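# Sort pins against the black-banded master pin

## Task

Compare every pin with the master pin (the one with a black band). Any pin whose size is below the master's by more than 0.005 mm goes into the reject tray, and every other pin goes into the job tray. The master itself must end up in neither tray. At the end, open the grippers and pull the arms away from the parts.

## Robot and tools

Robot: two 6-joint arms, left_arm and right_arm, each with a two-finger parallel gripper and a wrist camera. They face each other across a table. In the scene frame the table centre is the origin, the top surface is at z = +0.020 m, and +z is up. The left_arm base sits at (-0.024, +0.469, +0.039) with quat_wxyz (+0.713, 0, 0, -0.702). The right_arm base sits at (-0.040, -0.462, +0.039) with quat_wxyz (+0.704, 0, 0, +0.710). The arm names do not match the sides of the images. A reference image (an instrument sheet) comes with the scene and show_instructions displays it again. It probably gives the pin measurements or the markings needed to tell the pins apart.

Frames: every hand position, velocity and target for an arm uses that arm's own base frame, not the scene frame. The same applies to the pose of that arm's wrist camera. The table and cam_high use the scene frame. On each gripper the fingers point along its +x axis and close along its y axis. end_effector_position is the point between the fingers, 3 to 4 cm behind the tips. Only the last 1.5 cm of each inner finger face is flat.

Row format, shared by execute_actions and move: 16 numbers, always for both arms. The left_arm comes first as x, y, z, qw, qx, qy, qz, opening, then the right_arm with the same 8. x, y, z is an absolute goal position in metres and the quaternion is an absolute goal orientation, w first. Both are in that arm's base frame, so each row holds two poses and not offsets. Opening runs from -1 to +1. +1 is fully open (0.080 m). Empty fingers meet at about -0.78, and values below that add nothing. Going from open to closed takes about 0.6 s or more. To keep an arm still, send exactly the pose from the last result and the opening you want, in every call. To keep an orientation, repeat the same quaternion rather than copying the reported one, which drifts. Each step the controller clips a command to within 70 mm and 16 degrees of the measured pose. After the call each arm heads to its "Hand target" line, which may fall short, so send the rest in the next call.

execute_actions(actions, cameras): actions is a list of actions. Each action is a table of up to 15 rows, one per 1/30 s step, and the last row repeats to fill 15 steps. A target more than 0.6 m from that gripper's current position along any gripper axis gets the action refused for both arms. If the first action fails this check, or any action is malformed, the whole call is refused. An empty list just returns state and images.

move(target, speed, blend, opening_speed, blocking, cameras): drives each gripper in a straight line from its Hand target to one row, or through a list of up to 15 rows. speed is in m/s, 0.002 to 0.5, default 0.25, and turning is limited to twice that in rad/s. You may give one speed per leg. blend is a corner-rounding radius in metres, default 0. opening_speed is how fast the commanded opening changes, in scale units per second, 0.2 or more. Openings in the first row are sent at the start. Openings in later rows are applied only after all arms come to rest at that row. A move is capped at 10 s and the paths do not avoid obstacles. Fast moves overshoot and stray, above all with a nearly straight arm. Do not route a path near an arm's own base, because this can flip its shoulder posture. blocking=false returns after about 0.5 s while the motion continues, and a new move takes over from the running one. The extra result line "move:" reports done, off_target, moving, held, blocked or fault, plus any limits such as paced (the command was clipped) or held (steps were withheld). blocked means something stopped the gripper, and the arm now holds where it stopped.

wait(seconds 0 to 10): lets time pass while each arm holds its last command. stop(): brakes a running move. zoom_image(camera, region [x0, y0, x1, y1] in pixels, at most 504x504): a close-up of the latest image from cam_high, cam_left_wrist or cam_right_wrist, each 896x504. read_manual returns only licence texts. finished_scene(scene) ends the current scene permanently and takes the current scene number.

Results: each gripper's position, orientation quaternion, velocities (omitted when joint velocities read "within noise"), Joint positions (the last value is the gripper opening in metres), grip_measured on the -1 to +1 scale, Joint torques, external joint torque estimates, Tool commands, and for execute_actions some step readings. Reported poses can be off by a few centimetres. Gripper readings can be off by about 1 mm, and on a firmly held hard part they read up to about 3 mm narrower. To grip, command about 0.08 below the grip_measured value at first contact.

Cautions: gravity and friction can leave a gripper low, short or tilted, so check after each move and correct. Very small moves may not happen at all or may go the wrong way. Contact torque at a joint's limit (waist 18.2, shoulder 22.5, elbow 22.4, wrist pitch 5.92, wrist yaw 5.9, wrist roll 5.54 N m) stops that arm for 10 s. Holding loads or stretching out heats motors, which shows as a MOTOR HOT line, and at 95 °C the arm is held or goes limp. Keep the arms clear of each other, because a clash between them can end the scene. Move gently, do not drop parts or release them while they are moving, and never let anything fall off the table. Outside forces may sometimes pull on a held part or push loose ones.

Each tool is called after ">>>" as name([rows], argument=value, ...), one row to a line, values as JSON.

Reference images:

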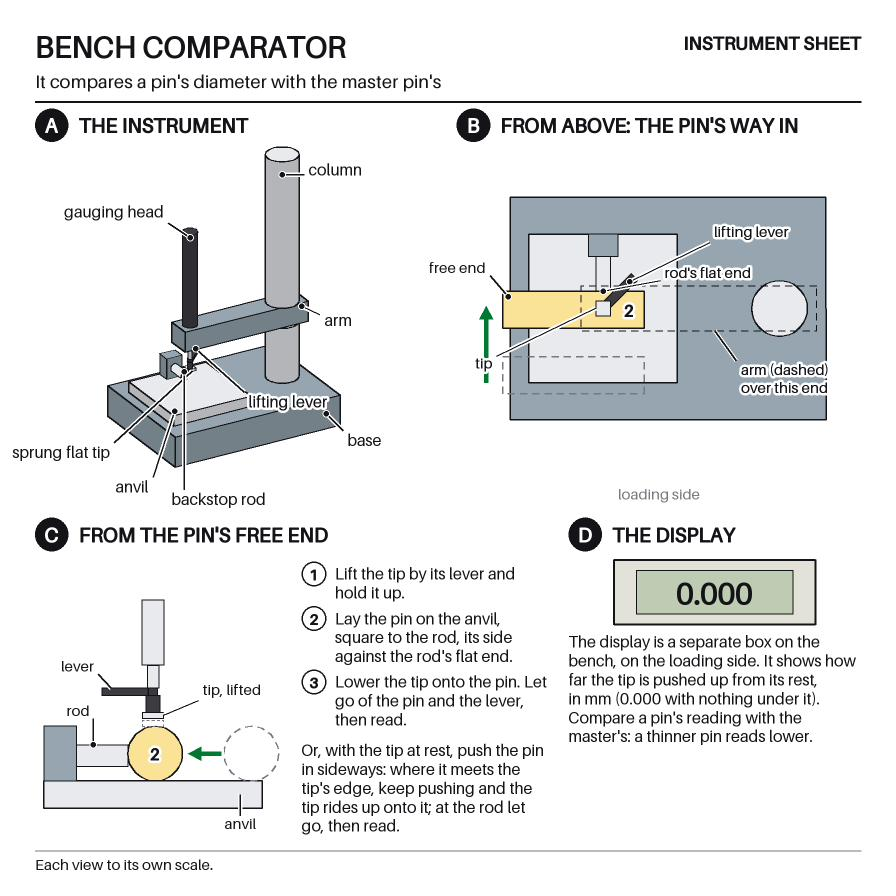

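## Session

>>> execute_actions(actions=[])

Scene clock: 0.00 s.
left_arm: end_effector_position=(+0.2557, -0.0317, +0.3216) grip_measured=+0.994 end_effector_quat_wxyz=(+0.906, +0.383, +0.040, -0.174) | right_arm: end_effector_position=(+0.2594, -0.3623, +0.2218) grip_measured=+1.000 end_effector_quat_wxyz=(+0.837, +0.469, +0.115, -0.255)
Joint positions: left_arm=[0.096 0.689 0.841 -0.376 0.382 0.854 0.08] | right_arm=[-1.172 1.633 1.227 -0.2 -0.711 0.514 0.08]
Joint velocities: within noise
Joint torques (N m): no reading
External joint torques (N m): no reading
Heat: left arm: hottest wrist pitch 35 °C (+0.0 °C/min); right arm: hottest wrist pitch 29 °C (+0.0 °C/min).
Hand target: left_arm +0.2554, -0.0317, +0.3226; +0.906, +0.384, +0.039, -0.173 | right_arm +0.2595, -0.3623, +0.2220; +0.838, +0.469, +0.114, -0.255
Tool commands: left_gripper/opening=+0.99424 right_gripper/opening=+1.0

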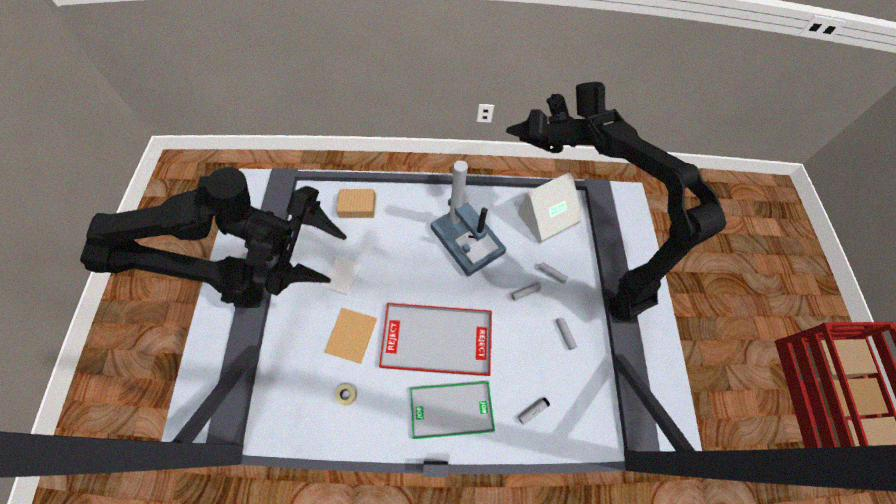

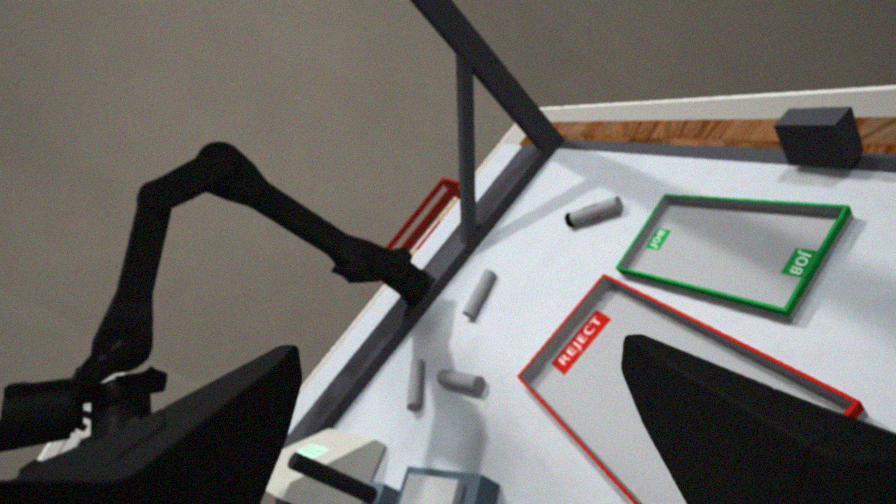

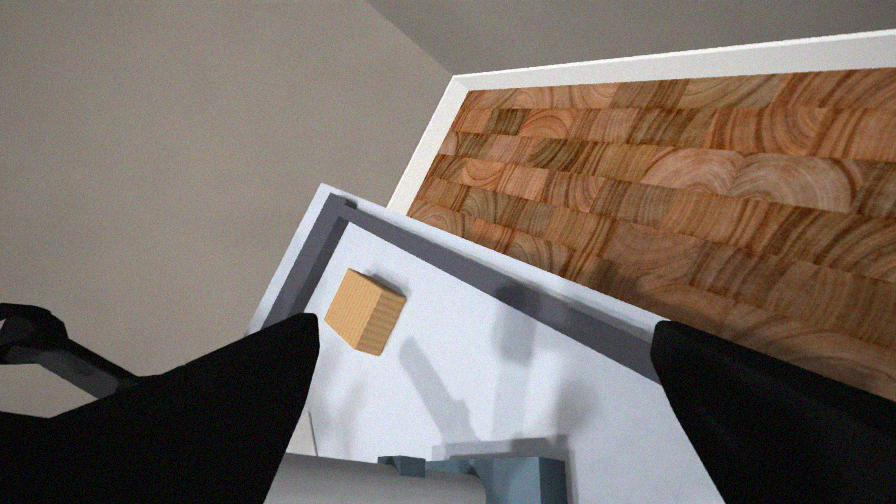

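>>> zoom_image(camera="cam_high", region=[400, 140, 620, 300])

>>> zoom_image(camera="cam_high", region=[300, 250, 620, 470])

>>> zoom_image(camera="cam_left_wrist", region=[240, 250, 540, 504])

Scaled by 2.291 from the camera's 896x504 image, which has a finer 1280x720 frame.

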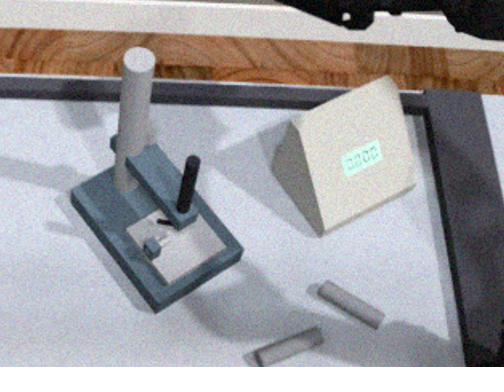

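Scaled by 1.575 from the camera's 896x504 image, which has a finer 1280x720 frame.

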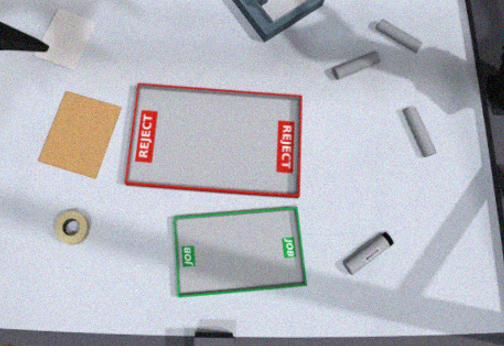

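Scaled by 1.680 from the camera's 896x504 image, which has a finer 1280x720 frame.

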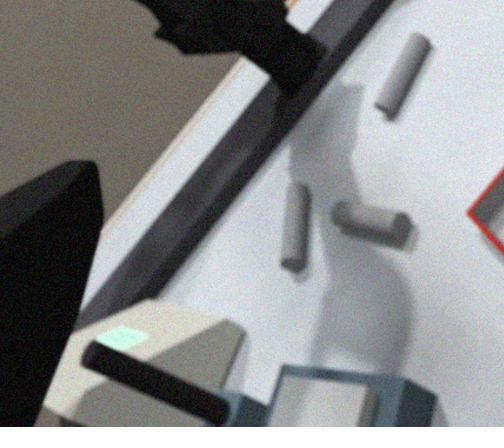

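>>> zoom_image(camera="cam_high", region=[535, 190, 585, 225])

>>> zoom_image(camera="cam_high", region=[430, 190, 520, 280])

Scaled by 10.080 from the camera's 896x504 image, which has a finer 1280x720 frame.

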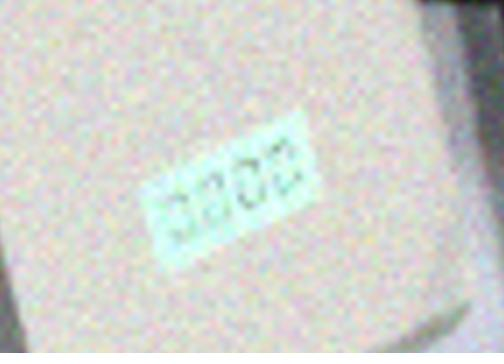

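Scaled by 5.600 from the camera's 896x504 image, which has a finer 1280x720 frame.

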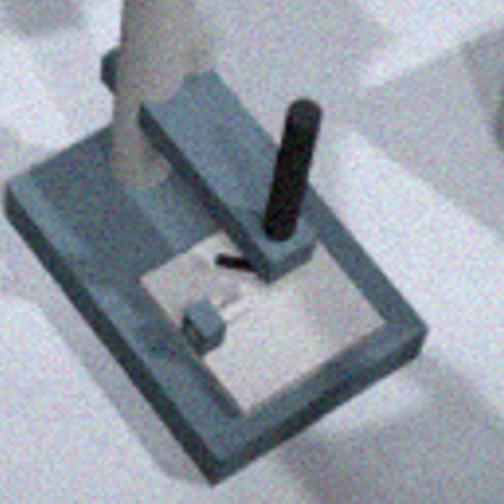

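>>> move([
  [0.2554, -0.0317, 0.3226, 0.906, 0.384, 0.039, -0.173, 1, 0.26, -0.36, 0.36, 0.838, 0.469, 0.114, -0.255, 1],
  [0.2554, -0.0317, 0.3226, 0.906, 0.384, 0.039, -0.173, 1, 0.27, -0.01, 0.36, 0.7071, 0, 0.7071, 0, 1],
], blend=0.02)

Scene clock: 121.77 s.
left_arm: end_effector_position=(+0.2557, -0.0317, +0.3216) grip_measured=+0.994 end_effector_quat_wxyz=(+0.906, +0.383, +0.040, -0.174) | right_arm: end_effector_position=(+0.2724, -0.0109, +0.3598) grip_measured=+1.000 end_effector_quat_wxyz=(+0.873, +0.003, +0.487, -0.011)
Joint positions: left_arm=[0.096 0.689 0.841 -0.376 0.382 0.854 0.08] | right_arm=[-0.043 1.426 1.984 -1.575 -0.005 -0.021 0.08]
Joint velocities: within noise
Joint torques (N m): left_arm=[-0.08 -0.9 7.5 1.74 -0.04 -0.03] | right_arm=[0.34 -5.06 3.81 0.76 0.04 -0.15]
External joint torques (N m): left_arm=[-0.09 -0.17 0.93 0.08 -0.1 0.01] | right_arm=[0.31 -1.42 -1.02 -0.44 0.06 -0.15]
Heat: left arm: hottest wrist pitch 48 °C (+2.0 °C/min); right arm: hottest shoulder 34 °C (+2.0 °C/min).
Hand target: left_arm +0.2554, -0.0317, +0.3226; +0.906, +0.384, +0.039, -0.173 | right_arm +0.2701, -0.0101, +0.3594; +0.873, -0.001, +0.487, -0.009
Off the commanded pose: left_arm 0.001 m, 0 deg | right_arm 0.003 m, 32 deg; orientation clipped.
joint sent to its limit (right arm) — joint 4 (wrist pitch), lower limit. The joint targets are off in orientation, not in position.
move: off_target (right_arm); limits=paced

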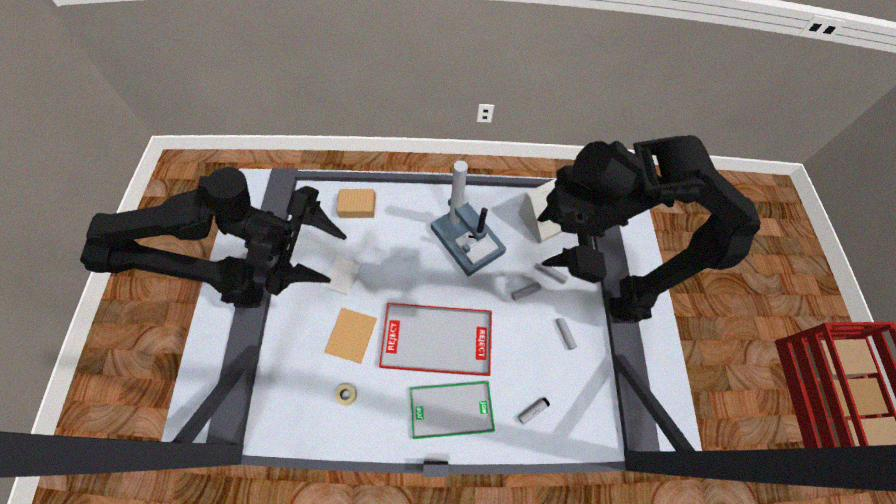

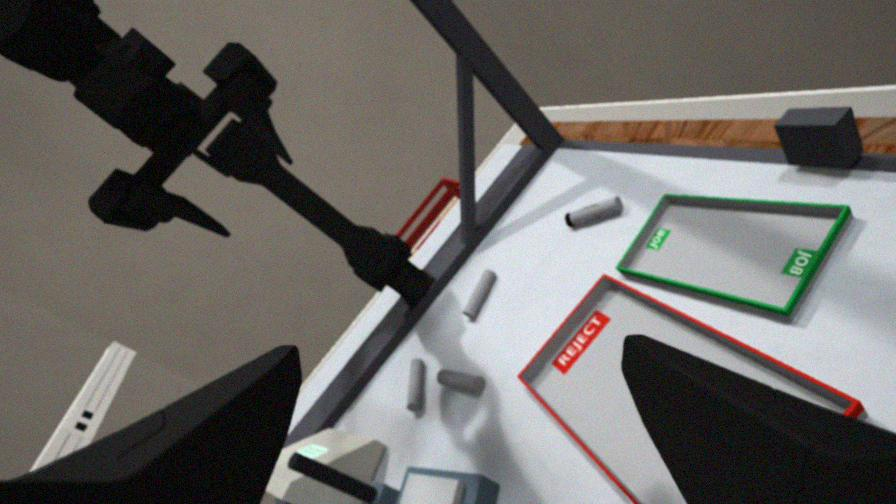

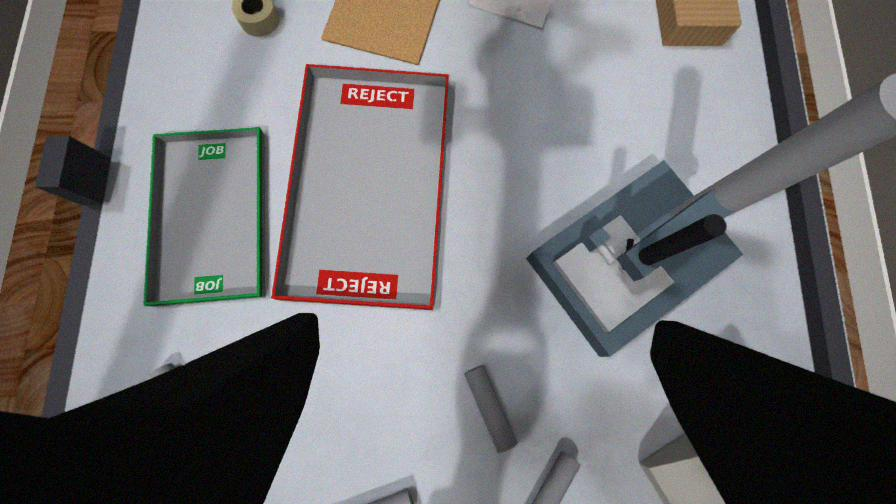

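>>> move(target=[0.2554, -0.0317, 0.3226, 0.906, 0.384, 0.039, -0.173, 1, 0.29, -0.1, 0.32, 0.8067, 0.0996, 0.5649, -0.1422, 1])

Scene clock: 231.20 s.
left_arm: end_effector_position=(+0.2557, -0.0317, +0.3216) grip_measured=+0.994 end_effector_quat_wxyz=(+0.906, +0.383, +0.040, -0.174) | right_arm: end_effector_position=(+0.2890, -0.0983, +0.3193) grip_measured=+1.000 end_effector_quat_wxyz=(+0.823, +0.093, +0.543, -0.141)
Joint positions: left_arm=[0.096 0.689 0.841 -0.376 0.382 0.854 0.08] | right_arm=[-0.325 1.565 1.974 -1.575 0.005 0.014 0.08]
Joint velocities: within noise
Joint torques (N m): left_arm=[-0.06 -0.9 7.5 1.74 -0.03 -0.03] | right_arm=[-0.4 -4.93 6.05 0.57 0.07 0.15]
External joint torques (N m): left_arm=[-0.06 -0.19 0.96 0.1 -0.09 0] | right_arm=[-0.4 0.25 0.82 -0.42 0.06 0.15]
Heat: left arm: hottest wrist pitch 49 °C (+1.0 °C/min); right arm: hottest wrist pitch 33 °C (+0.0 °C/min).
Hand target: left_arm +0.2554, -0.0317, +0.3226; +0.906, +0.384, +0.039, -0.173 | right_arm +0.2900, -0.1000, +0.3195; +0.822, +0.096, +0.542, -0.145
Off the commanded pose: left_arm 0.001 m, 0 deg | right_arm 0.002 m, 3 deg.
joint sent to its limit (right arm) — joint 4 (wrist pitch), lower limit. The joint targets are off in orientation, not in position.
move: off_target (right_arm)

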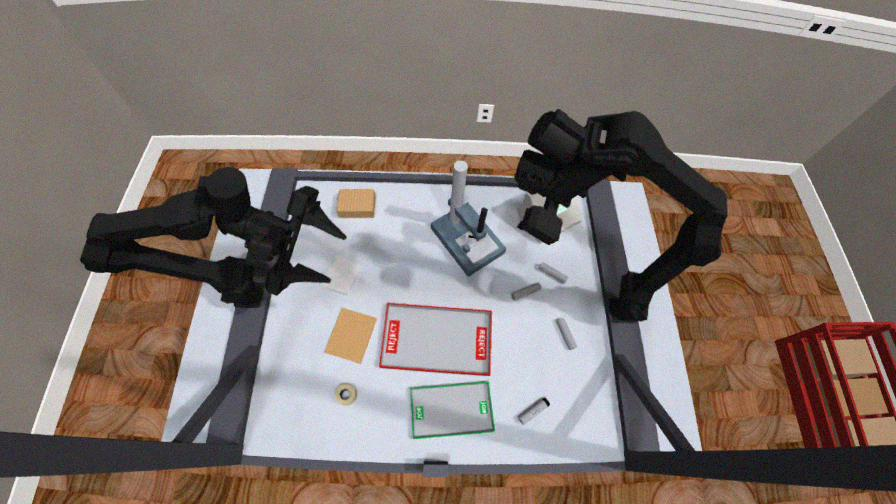

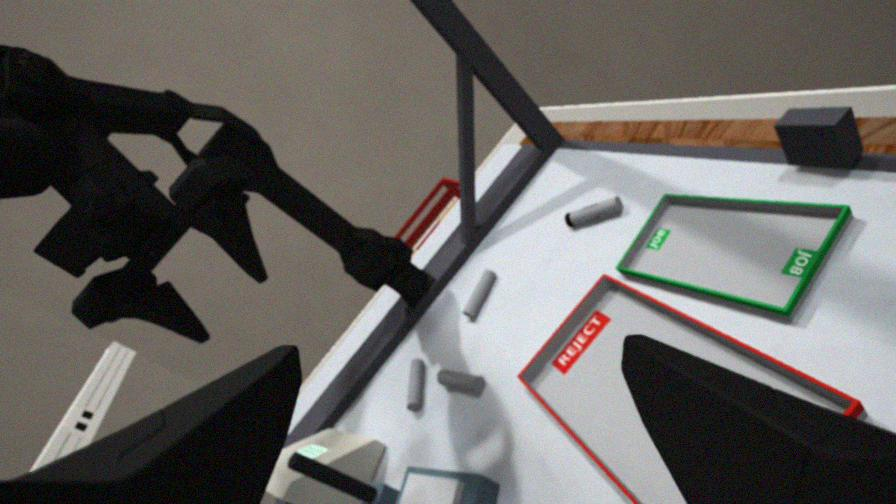

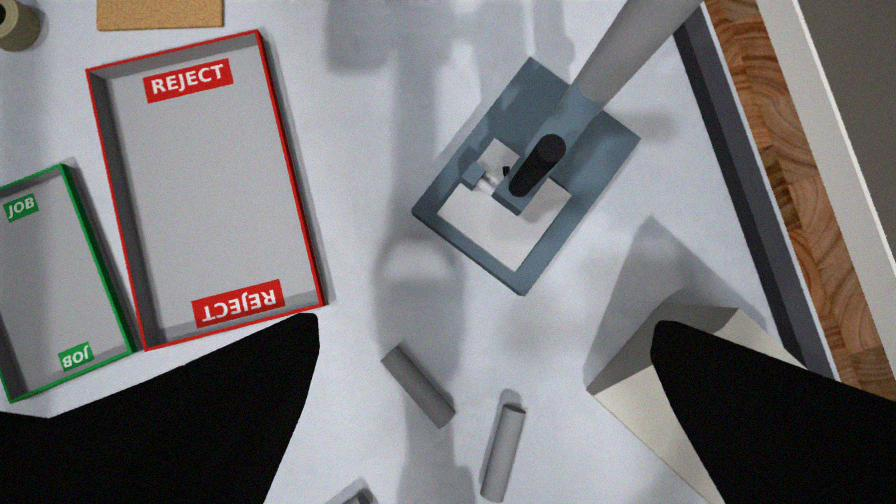

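>>> zoom_image(camera="cam_right_wrist", region=[400, 50, 660, 310])

>>> zoom_image(camera="cam_right_wrist", region=[360, 310, 660, 504])

Scaled by 1.938 from the camera's 896x504 image, which has a finer 1280x720 frame.

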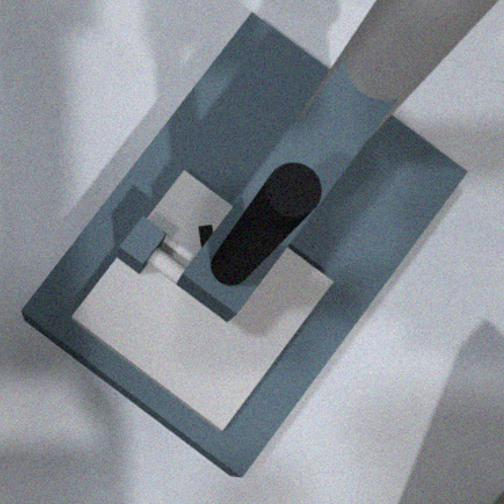

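Scaled by 1.680 from the camera's 896x504 image, which has a finer 1280x720 frame.

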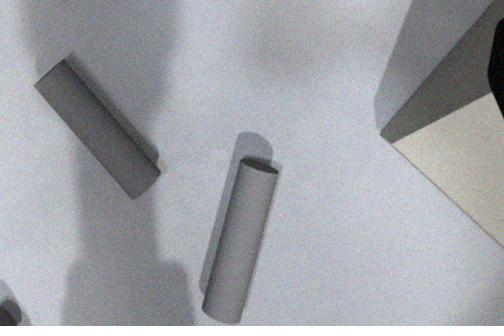

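>>> move(target=[0.2554, -0.0317, 0.3226, 0.906, 0.384, 0.039, -0.173, 1, 0.175, 0.19, 0.2, 0.7248, -0.2476, 0.5561, 0.3227, 1])

Scene clock: 337.40 s.
left_arm: end_effector_position=(+0.2557, -0.0317, +0.3216) grip_measured=+0.994 end_effector_quat_wxyz=(+0.906, +0.383, +0.040, -0.174) | right_arm: end_effector_position=(+0.1759, +0.1892, +0.2040) grip_measured=+1.000 end_effector_quat_wxyz=(+0.729, -0.245, +0.551, +0.322)
Joint positions: left_arm=[0.096 0.689 0.841 -0.376 0.382 0.854 0.08] | right_arm=[0.821 1.314 1.294 -1.276 -0.002 -0.013 0.08]
Joint velocities: within noise
Joint torques (N m): left_arm=[-0.1 -0.92 7.52 1.73 -0.03 -0.04] | right_arm=[0.39 -3.59 5.03 0.6 -0.07 0.02]
External joint torques (N m): left_arm=[-0.1 -0.21 0.99 0.09 -0.09 0] | right_arm=[0.41 0.44 -1 -0.2 -0.07 0.02]
Heat: left arm: hottest wrist pitch 50 °C (+1.0 °C/min); right arm: hottest shoulder 33 °C (+0.0 °C/min). Fold the left arm in close to its base, or ease its load, before you think long.
Hand target: left_arm +0.2554, -0.0317, +0.3226; +0.906, +0.384, +0.039, -0.173 | right_arm +0.1750, +0.1900, +0.2000; +0.725, -0.248, +0.556, +0.323
Off the commanded pose: left_arm 0.001 m, 0 deg | right_arm 0.004 m, 1 deg.
MOTOR HOT: joint 4 (wrist pitch) of the left arm reports 50 °C; the controller stops that arm at 95 °C. To cool a motor, set the load down, stop pushing, or move to a pose that needs little force.
move: done

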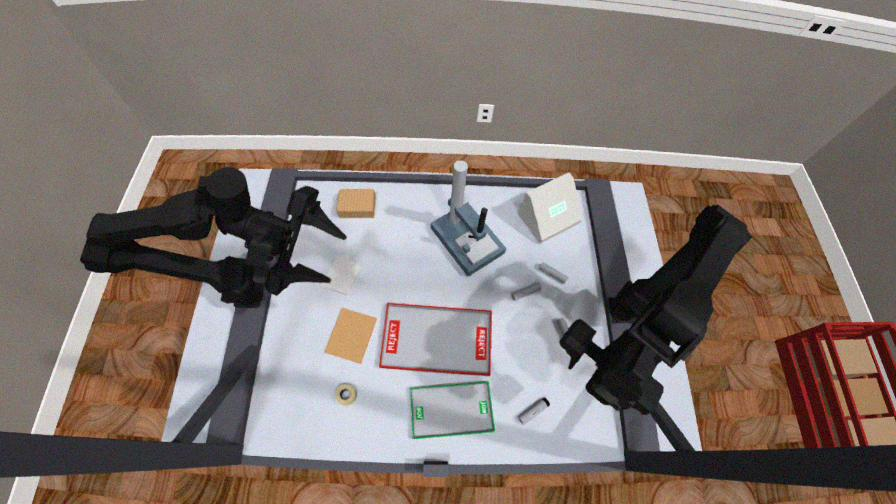

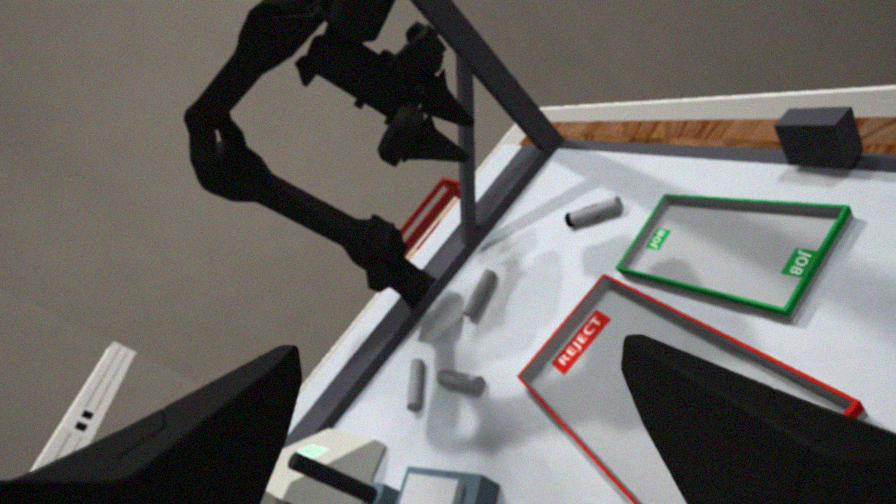

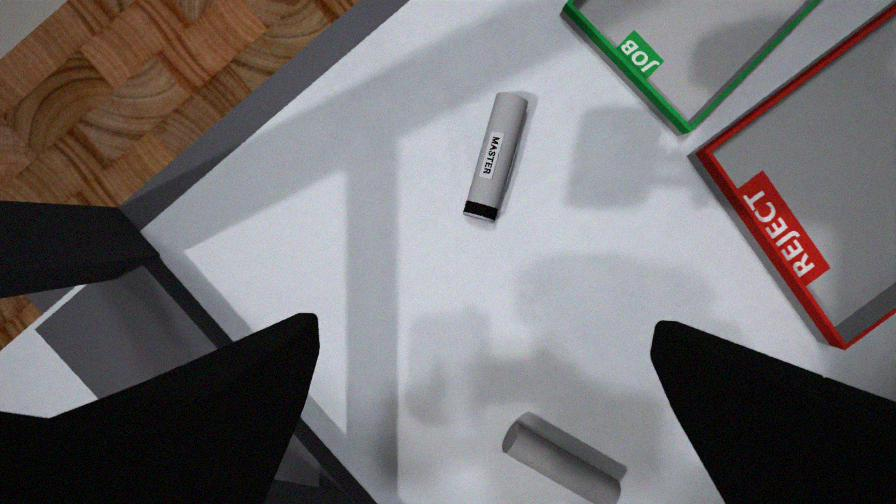

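>>> move(target=[0.2, 0, 0.25, 0.7660, 0, 0.6428, 0, 1, 0.272, 0.248, 0.08, 0.5837, -0.2253, 0.7607, 0.1729, 0.3])

Scene clock: 365.90 s.
left_arm: end_effector_position=(+0.2001, -0.0002, +0.2505) grip_measured=+0.994 end_effector_quat_wxyz=(+0.785, +0.003, +0.619, -0.001) | right_arm: end_effector_position=(+0.2706, +0.2478, +0.0835) grip_measured=+0.303 end_effector_quat_wxyz=(+0.587, -0.228, +0.757, +0.177)
Joint positions: left_arm=[-0.003 1.198 1.423 -1.561 -0.003 0.003 0.08] | right_arm=[0.727 2.175 1.831 -1.477 -0.036 0.138 0.049]
Joint velocities: within noise
Joint torques (N m): left_arm=[0.26 -2.25 5.98 0.59 0.05 -0.11] | right_arm=[-0.3 -8.55 6 -0.39 -0.13 0.18]
External joint torques (N m): left_arm=[0.25 0.39 0.55 -0.13 0.06 -0.11] | right_arm=[-0.23 1.1 0.72 -0.3 -0.12 0.18]
Heat: left arm: hottest wrist pitch 50 °C (+0.0 °C/min); right arm: hottest elbow 33 °C (+1.0 °C/min). Fold the left arm in close to its base, or ease its load, before you think long.
Hand target: left_arm +0.2003, +0.0000, +0.2494; +0.783, +0.000, +0.622, +0.000 | right_arm +0.2720, +0.2480, +0.0799; +0.584, -0.225, +0.761, +0.173
Off the commanded pose: left_arm 0.001 m, 4 deg | right_arm 0.004 m, 1 deg.
MOTOR HOT: still on. Joint 4 (wrist pitch) of the left arm reports 50 °C.
joint sent to its limit (left arm) — joint 4 (wrist pitch), lower limit. The joint targets are off in orientation, not in position.
move: off_target (left_arm)

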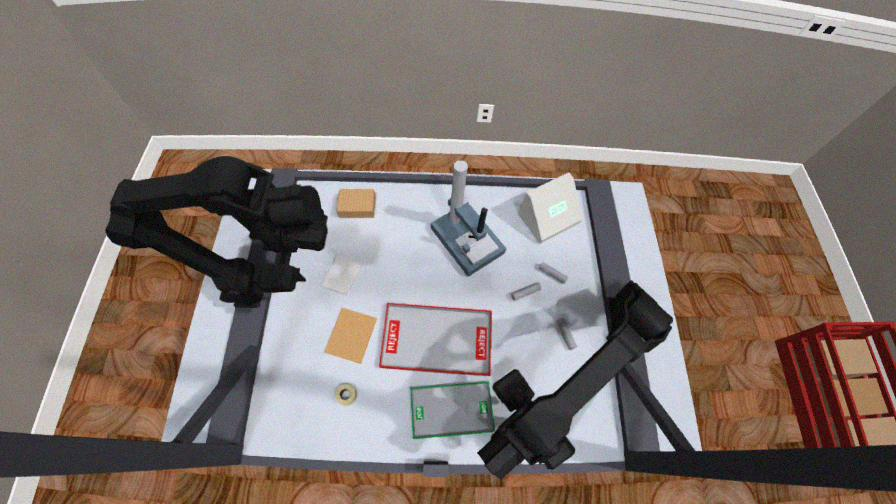

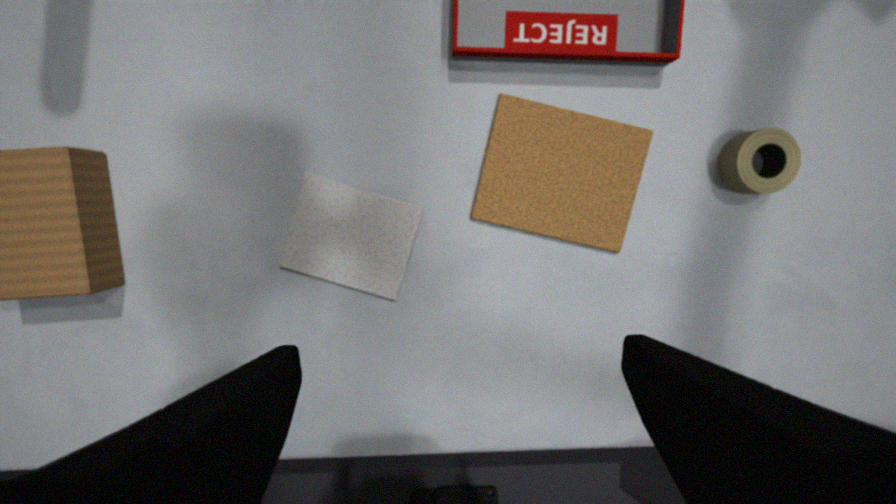

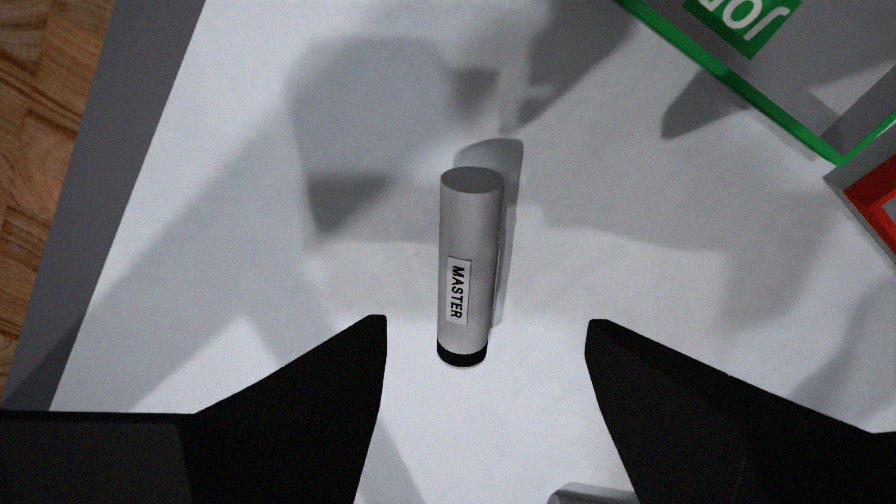

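>>> move(target=[0.2003, 0, 0.2494, 0.783, 0, 0.622, 0, 1, 0.2725, 0.2488, 0.0135, 0.5852, -0.2187, 0.7627, 0.1678, 0.3], speed=0.12)

Scene clock: 389.23 s.
left_arm: end_effector_position=(+0.2001, -0.0002, +0.2505) grip_measured=+0.994 end_effector_quat_wxyz=(+0.785, +0.003, +0.619, -0.001) | right_arm: end_effector_position=(+0.2747, +0.2519, +0.0214) grip_measured=+0.303 end_effector_quat_wxyz=(+0.593, -0.219, +0.755, +0.174)
Joint positions: left_arm=[-0.003 1.198 1.423 -1.561 -0.003 0.002 0.08] | right_arm=[0.726 2.238 1.686 -1.253 -0.04 0.154 0.049]
Joint velocities: within noise
Joint torques (N m): left_arm=[0.26 -2.13 5.96 0.62 0.05 -0.11] | right_arm=[-0.26 -8.59 3.63 -0.08 -0.12 0.17]
External joint torques (N m): left_arm=[0.27 0.55 0.49 -0.12 0.04 -0.11] | right_arm=[-0.38 1.26 -1.46 -0.02 -0.09 0.17]
Heat: left arm: hottest wrist pitch 44 °C (-6.1 °C/min); right arm: hottest shoulder 37 °C (+4.1 °C/min).
Hand target: left_arm +0.2004, +0.0000, +0.2494; +0.783, +0.000, +0.622, +0.000 | right_arm +0.2724, +0.2488, +0.0136; +0.585, -0.219, +0.763, +0.168
Off the commanded pose: left_arm 0.001 m, 1 deg | right_arm 0.009 m, 1 deg.
MOTOR HOT: cleared for the motors of the left arm.
joint sent to its limit (left arm) — joint 4 (wrist pitch), lower limit. The joint targets still meet the commanded pose.
move: off_target (right_arm)

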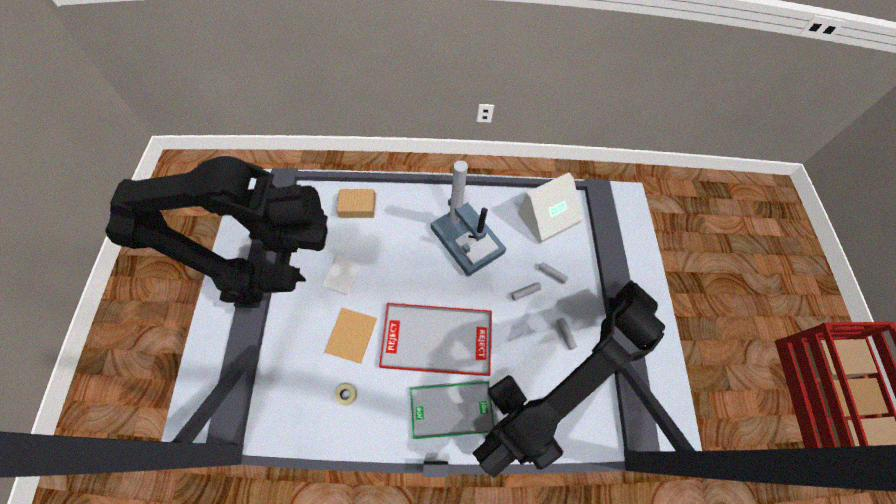

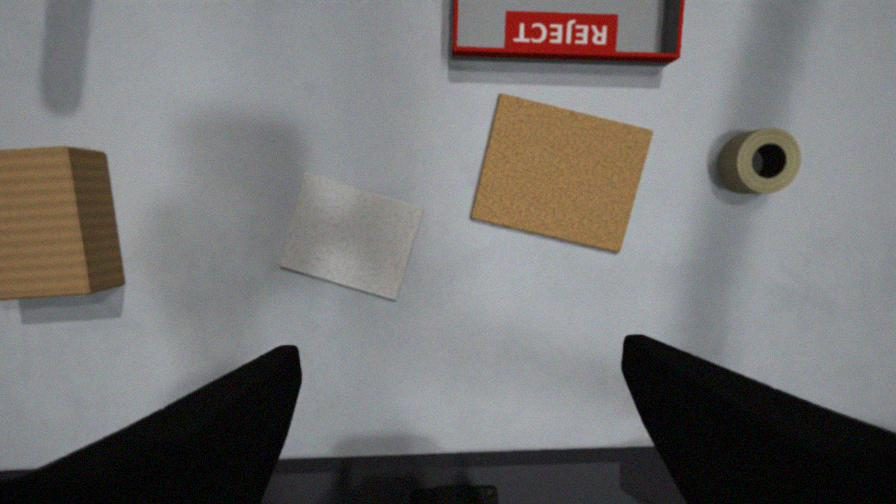

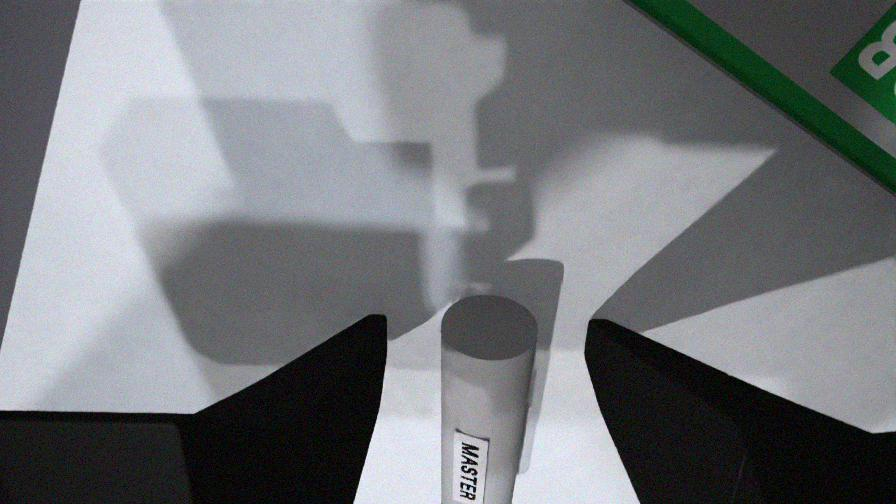

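>>> move(target=[0.2003, 0, 0.2494, 0.783, 0, 0.622, 0, 1, 0.2675, 0.2458, 0.011, 0.5852, -0.2187, 0.7627, 0.1678, 0.3], speed=0.12, cameras=["cam_right_wrist"])

Scene clock: 402.00 s.
left_arm: end_effector_position=(+0.2000, -0.0002, +0.2504) grip_measured=+0.994 end_effector_quat_wxyz=(+0.785, +0.003, +0.619, -0.001) | right_arm: end_effector_position=(+0.2734, +0.2508, +0.0201) grip_measured=+0.303 end_effector_quat_wxyz=(+0.598, -0.217, +0.752, +0.175)
Joint positions: left_arm=[-0.003 1.198 1.423 -1.561 -0.003 0.002 0.08] | right_arm=[0.726 2.223 1.657 -1.229 -0.04 0.156 0.049]
Joint velocities: within noise
Joint torques (N m): left_arm=[0.22 -2.15 5.99 0.59 0.03 -0.11] | right_arm=[-0.07 -8.82 2.14 -0.19 -0.14 0.17]
External joint torques (N m): left_arm=[0.22 0.53 0.52 -0.14 0.04 -0.11] | right_arm=[-0.07 0.94 -2.96 -0.16 -0.12 0.17]
Heat: left arm: hottest wrist pitch 43 °C (-7.0 °C/min); right arm: hottest shoulder 38 °C (+6.0 °C/min).
Hand target: left_arm +0.2003, +0.0000, +0.2494; +0.783, +0.000, +0.622, +0.000 | right_arm +0.2674, +0.2458, +0.0112; +0.585, -0.219, +0.763, +0.168
Off the commanded pose: left_arm 0.001 m, 1 deg | right_arm 0.012 m, 2 deg.
joint sent to its limit (left arm) — joint 4 (wrist pitch), lower limit. The joint targets still meet the commanded pose.
move: off_target (right_arm)
Images, in order (width x height): cam_right_wrist 896x504.

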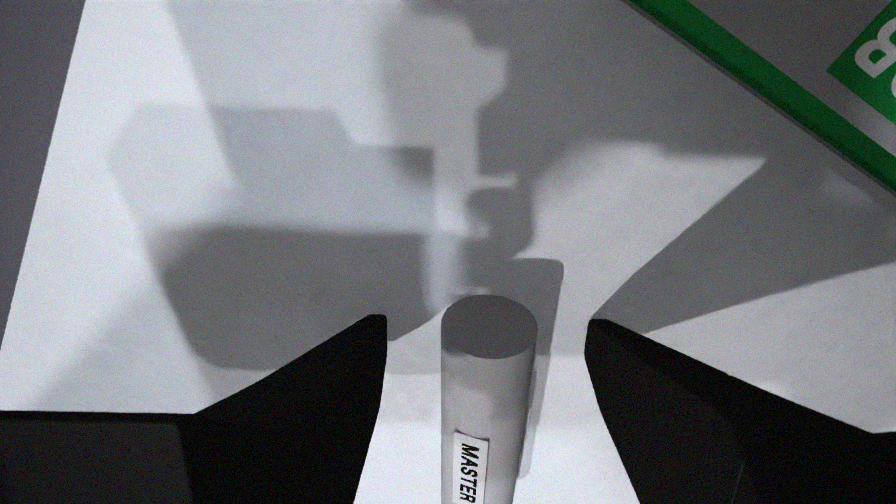

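>>> move([
  [0.2003, 0, 0.2494, 0.783, 0, 0.622, 0, 1, 0.269, 0.2485, 0.03, 0.5852, -0.2187, 0.7627, 0.1678, 0.3],
  [0.2003, 0, 0.2494, 0.783, 0, 0.622, 0, 1, 0.269, 0.2485, 0.019, 0.5852, -0.2187, 0.7627, 0.1678, 0.3],
], speed=0.12, cameras=["cam_right_wrist"])

Scene clock: 420.87 s.
left_arm: end_effector_position=(+0.2000, -0.0002, +0.2504) grip_measured=+0.994 end_effector_quat_wxyz=(+0.785, +0.003, +0.619, -0.001) | right_arm: end_effector_position=(+0.2720, +0.2498, +0.0255) grip_measured=+0.303 end_effector_quat_wxyz=(+0.592, -0.218, +0.756, +0.172)
Joint positions: left_arm=[-0.003 1.198 1.423 -1.561 -0.003 0.002 0.08] | right_arm=[0.726 2.222 1.676 -1.263 -0.041 0.159 0.049]
Joint velocities: within noise
Joint torques (N m): left_arm=[0.22 -2.17 5.98 0.6 0.04 -0.12] | right_arm=[0.23 -8.79 3.84 -0.17 -0.11 0.17]
External joint torques (N m): left_arm=[0.22 0.53 0.54 -0.11 0.04 -0.12] | right_arm=[0.18 1.06 -1.3 -0.11 -0.09 0.17]
Heat: left arm: hottest wrist pitch 42 °C (-8.0 °C/min); right arm: hottest shoulder 38 °C (+7.0 °C/min).
Hand target: left_arm +0.2003, +0.0000, +0.2494; +0.783, +0.000, +0.622, +0.000 | right_arm +0.2689, +0.2484, +0.0191; +0.585, -0.219, +0.763, +0.168
Off the commanded pose: left_arm 0.001 m, 1 deg | right_arm 0.007 m, 1 deg.
joint sent to its limit (left arm) — joint 4 (wrist pitch), lower limit. The joint targets still meet the commanded pose.
move: done
Images, in order (width x height): cam_right_wrist 896x504.

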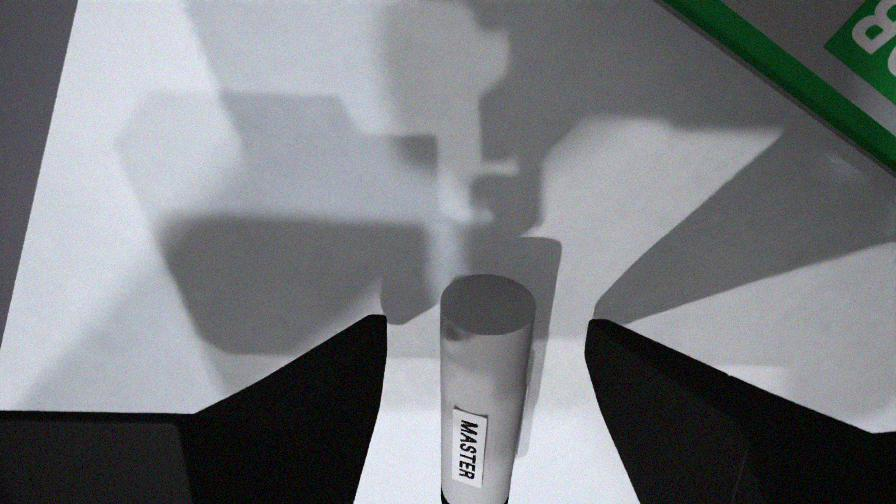

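>>> move([
  [0.2003, 0, 0.2494, 0.783, 0, 0.622, 0, 1, 0.2685, 0.2482, 0.0155, 0.5852, -0.2187, 0.7627, 0.1678, 0.3],
  [0.2003, 0, 0.2494, 0.783, 0, 0.622, 0, 1, 0.2685, 0.2482, 0.0155, 0.5852, -0.2187, 0.7627, 0.1678, -0.43],
], speed=0.12, opening_speed=1.2, cameras=["cam_right_wrist"])

Scene clock: 437.07 s.
left_arm: end_effector_position=(+0.2000, -0.0002, +0.2504) grip_measured=+0.994 end_effector_quat_wxyz=(+0.785, +0.003, +0.619, -0.001) | right_arm: end_effector_position=(+0.2717, +0.2496, +0.0223) grip_measured=-0.365 end_effector_quat_wxyz=(+0.593, -0.217, +0.756, +0.172)
Joint positions: left_arm=[-0.003 1.198 1.423 -1.561 -0.003 0.002 0.08] | right_arm=[0.726 2.224 1.665 -1.249 -0.042 0.159 0.019]
Joint velocities: within noise
Joint torques (N m): left_arm=[0.25 -2.16 5.99 0.6 0.04 -0.11] | right_arm=[0.22 -8.6 3.87 -0.17 -0.09 0.16]
External joint torques (N m): left_arm=[0.25 0.53 0.53 -0.13 0.04 -0.11] | right_arm=[0.32 1.16 -1.2 -0.1 -0.07 0.16]
Heat: left arm: hottest wrist pitch 41 °C (-5.1 °C/min); right arm: hottest shoulder 38 °C (+3.0 °C/min).
Hand target: left_arm +0.2003, +0.0000, +0.2494; +0.783, +0.000, +0.622, +0.000 | right_arm +0.2685, +0.2482, +0.0156; +0.585, -0.219, +0.763, +0.168
Off the commanded pose: left_arm 0.001 m, 1 deg | right_arm 0.008 m, 1 deg.
joint sent to its limit (left arm) — joint 4 (wrist pitch), lower limit. The joint targets still meet the commanded pose.
move: done
Images, in order (width x height): cam_right_wrist 896x504.

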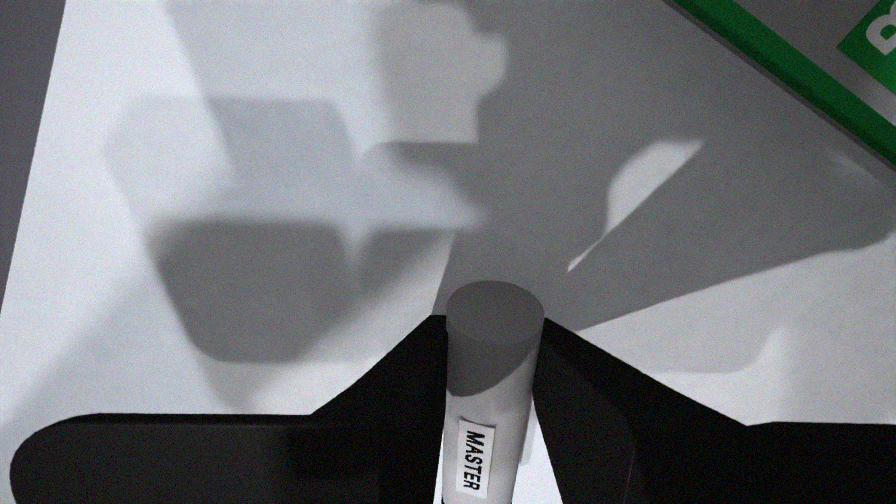

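>>> move([
  [0.2003, 0, 0.2494, 0.783, 0, 0.622, 0, 1, 0.2685, 0.2482, 0.08, 0.5852, -0.2187, 0.7627, 0.1678, -0.43],
  [0.2003, 0, 0.2494, 0.783, 0, 0.622, 0, 1, 0.29, 0.08, 0.14, 0.4664, -0.51, 0.6078, 0.3913, -0.43],
  [0.2003, 0, 0.2494, 0.783, 0, 0.622, 0, 1, 0.27, -0.10, 0.14, 0.2858, -0.7005, 0.3725, 0.5375, -0.43],
], blend=[0.03, 0.05, 0], speed=0.25)

Scene clock: 461.97 s.
left_arm: end_effector_position=(+0.2000, -0.0002, +0.2504) grip_measured=+0.994 end_effector_quat_wxyz=(+0.785, +0.003, +0.619, -0.001) | right_arm: end_effector_position=(+0.2712, -0.0992, +0.1372) grip_measured=-0.365 end_effector_quat_wxyz=(-0.286, +0.696, -0.374, -0.542)
Joint positions: left_arm=[-0.003 1.198 1.423 -1.561 -0.003 0.002 0.08] | right_arm=[-0.263 1.479 1.172 -1.077 0.169 -2.442 0.019]
Joint velocities: within noise
Joint torques (N m): left_arm=[0.27 -2.18 5.99 0.6 0.04 -0.11] | right_arm=[-0.36 -7.3 5.36 0.47 0.09 -0.16]
External joint torques (N m): left_arm=[0.27 0.51 0.53 -0.12 0.05 -0.11] | right_arm=[-0.38 -2.1 -0.54 -0.08 0.01 -0.16]
Heat: left arm: hottest wrist pitch 41 °C (-2.0 °C/min); right arm: hottest shoulder 39 °C (+1.0 °C/min).
Hand target: left_arm +0.2003, +0.0000, +0.2494; +0.783, +0.000, +0.622, +0.000 | right_arm +0.2700, -0.1000, +0.1400; -0.286, +0.700, -0.373, -0.538
Off the commanded pose: left_arm 0.001 m, 1 deg | right_arm 0.003 m, 1 deg.
joint sent to its limit (left arm) — joint 4 (wrist pitch), lower limit. The joint targets still meet the commanded pose.
move: done

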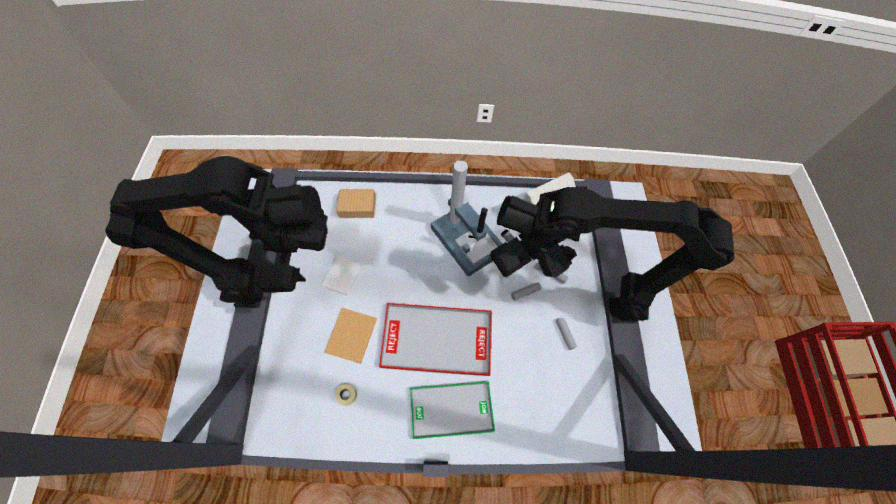

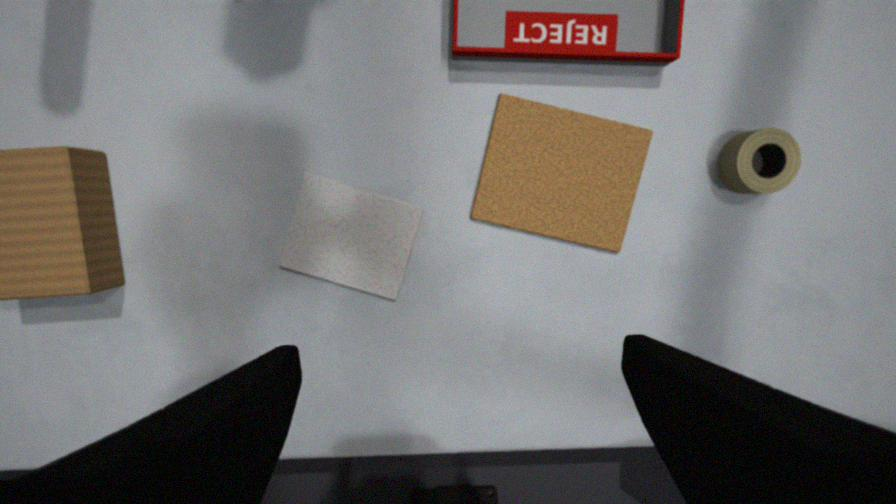

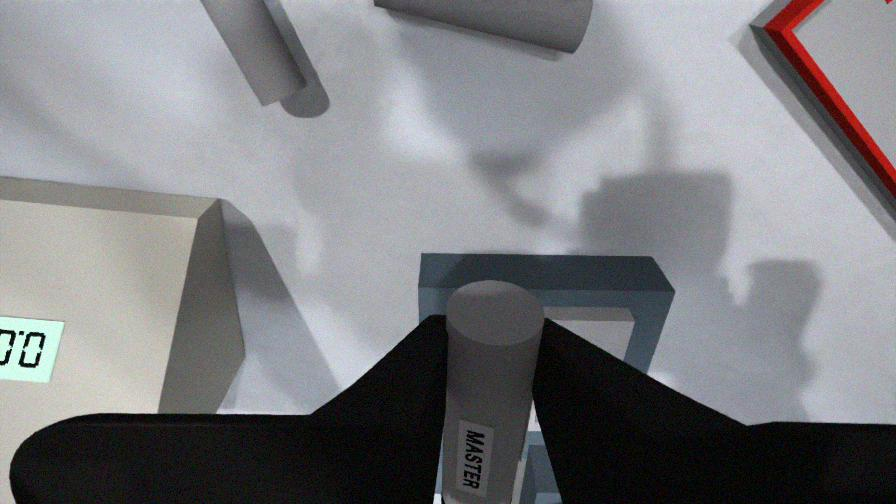

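>>> zoom_image(camera="cam_high", region=[420, 150, 600, 310])

Scaled by 2.800 from the camera's 896x504 image, which has a finer 1280x720 frame.

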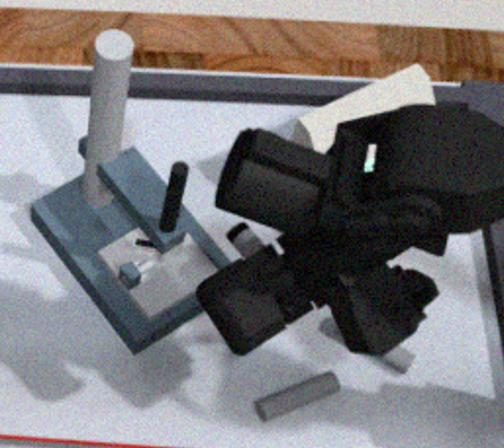

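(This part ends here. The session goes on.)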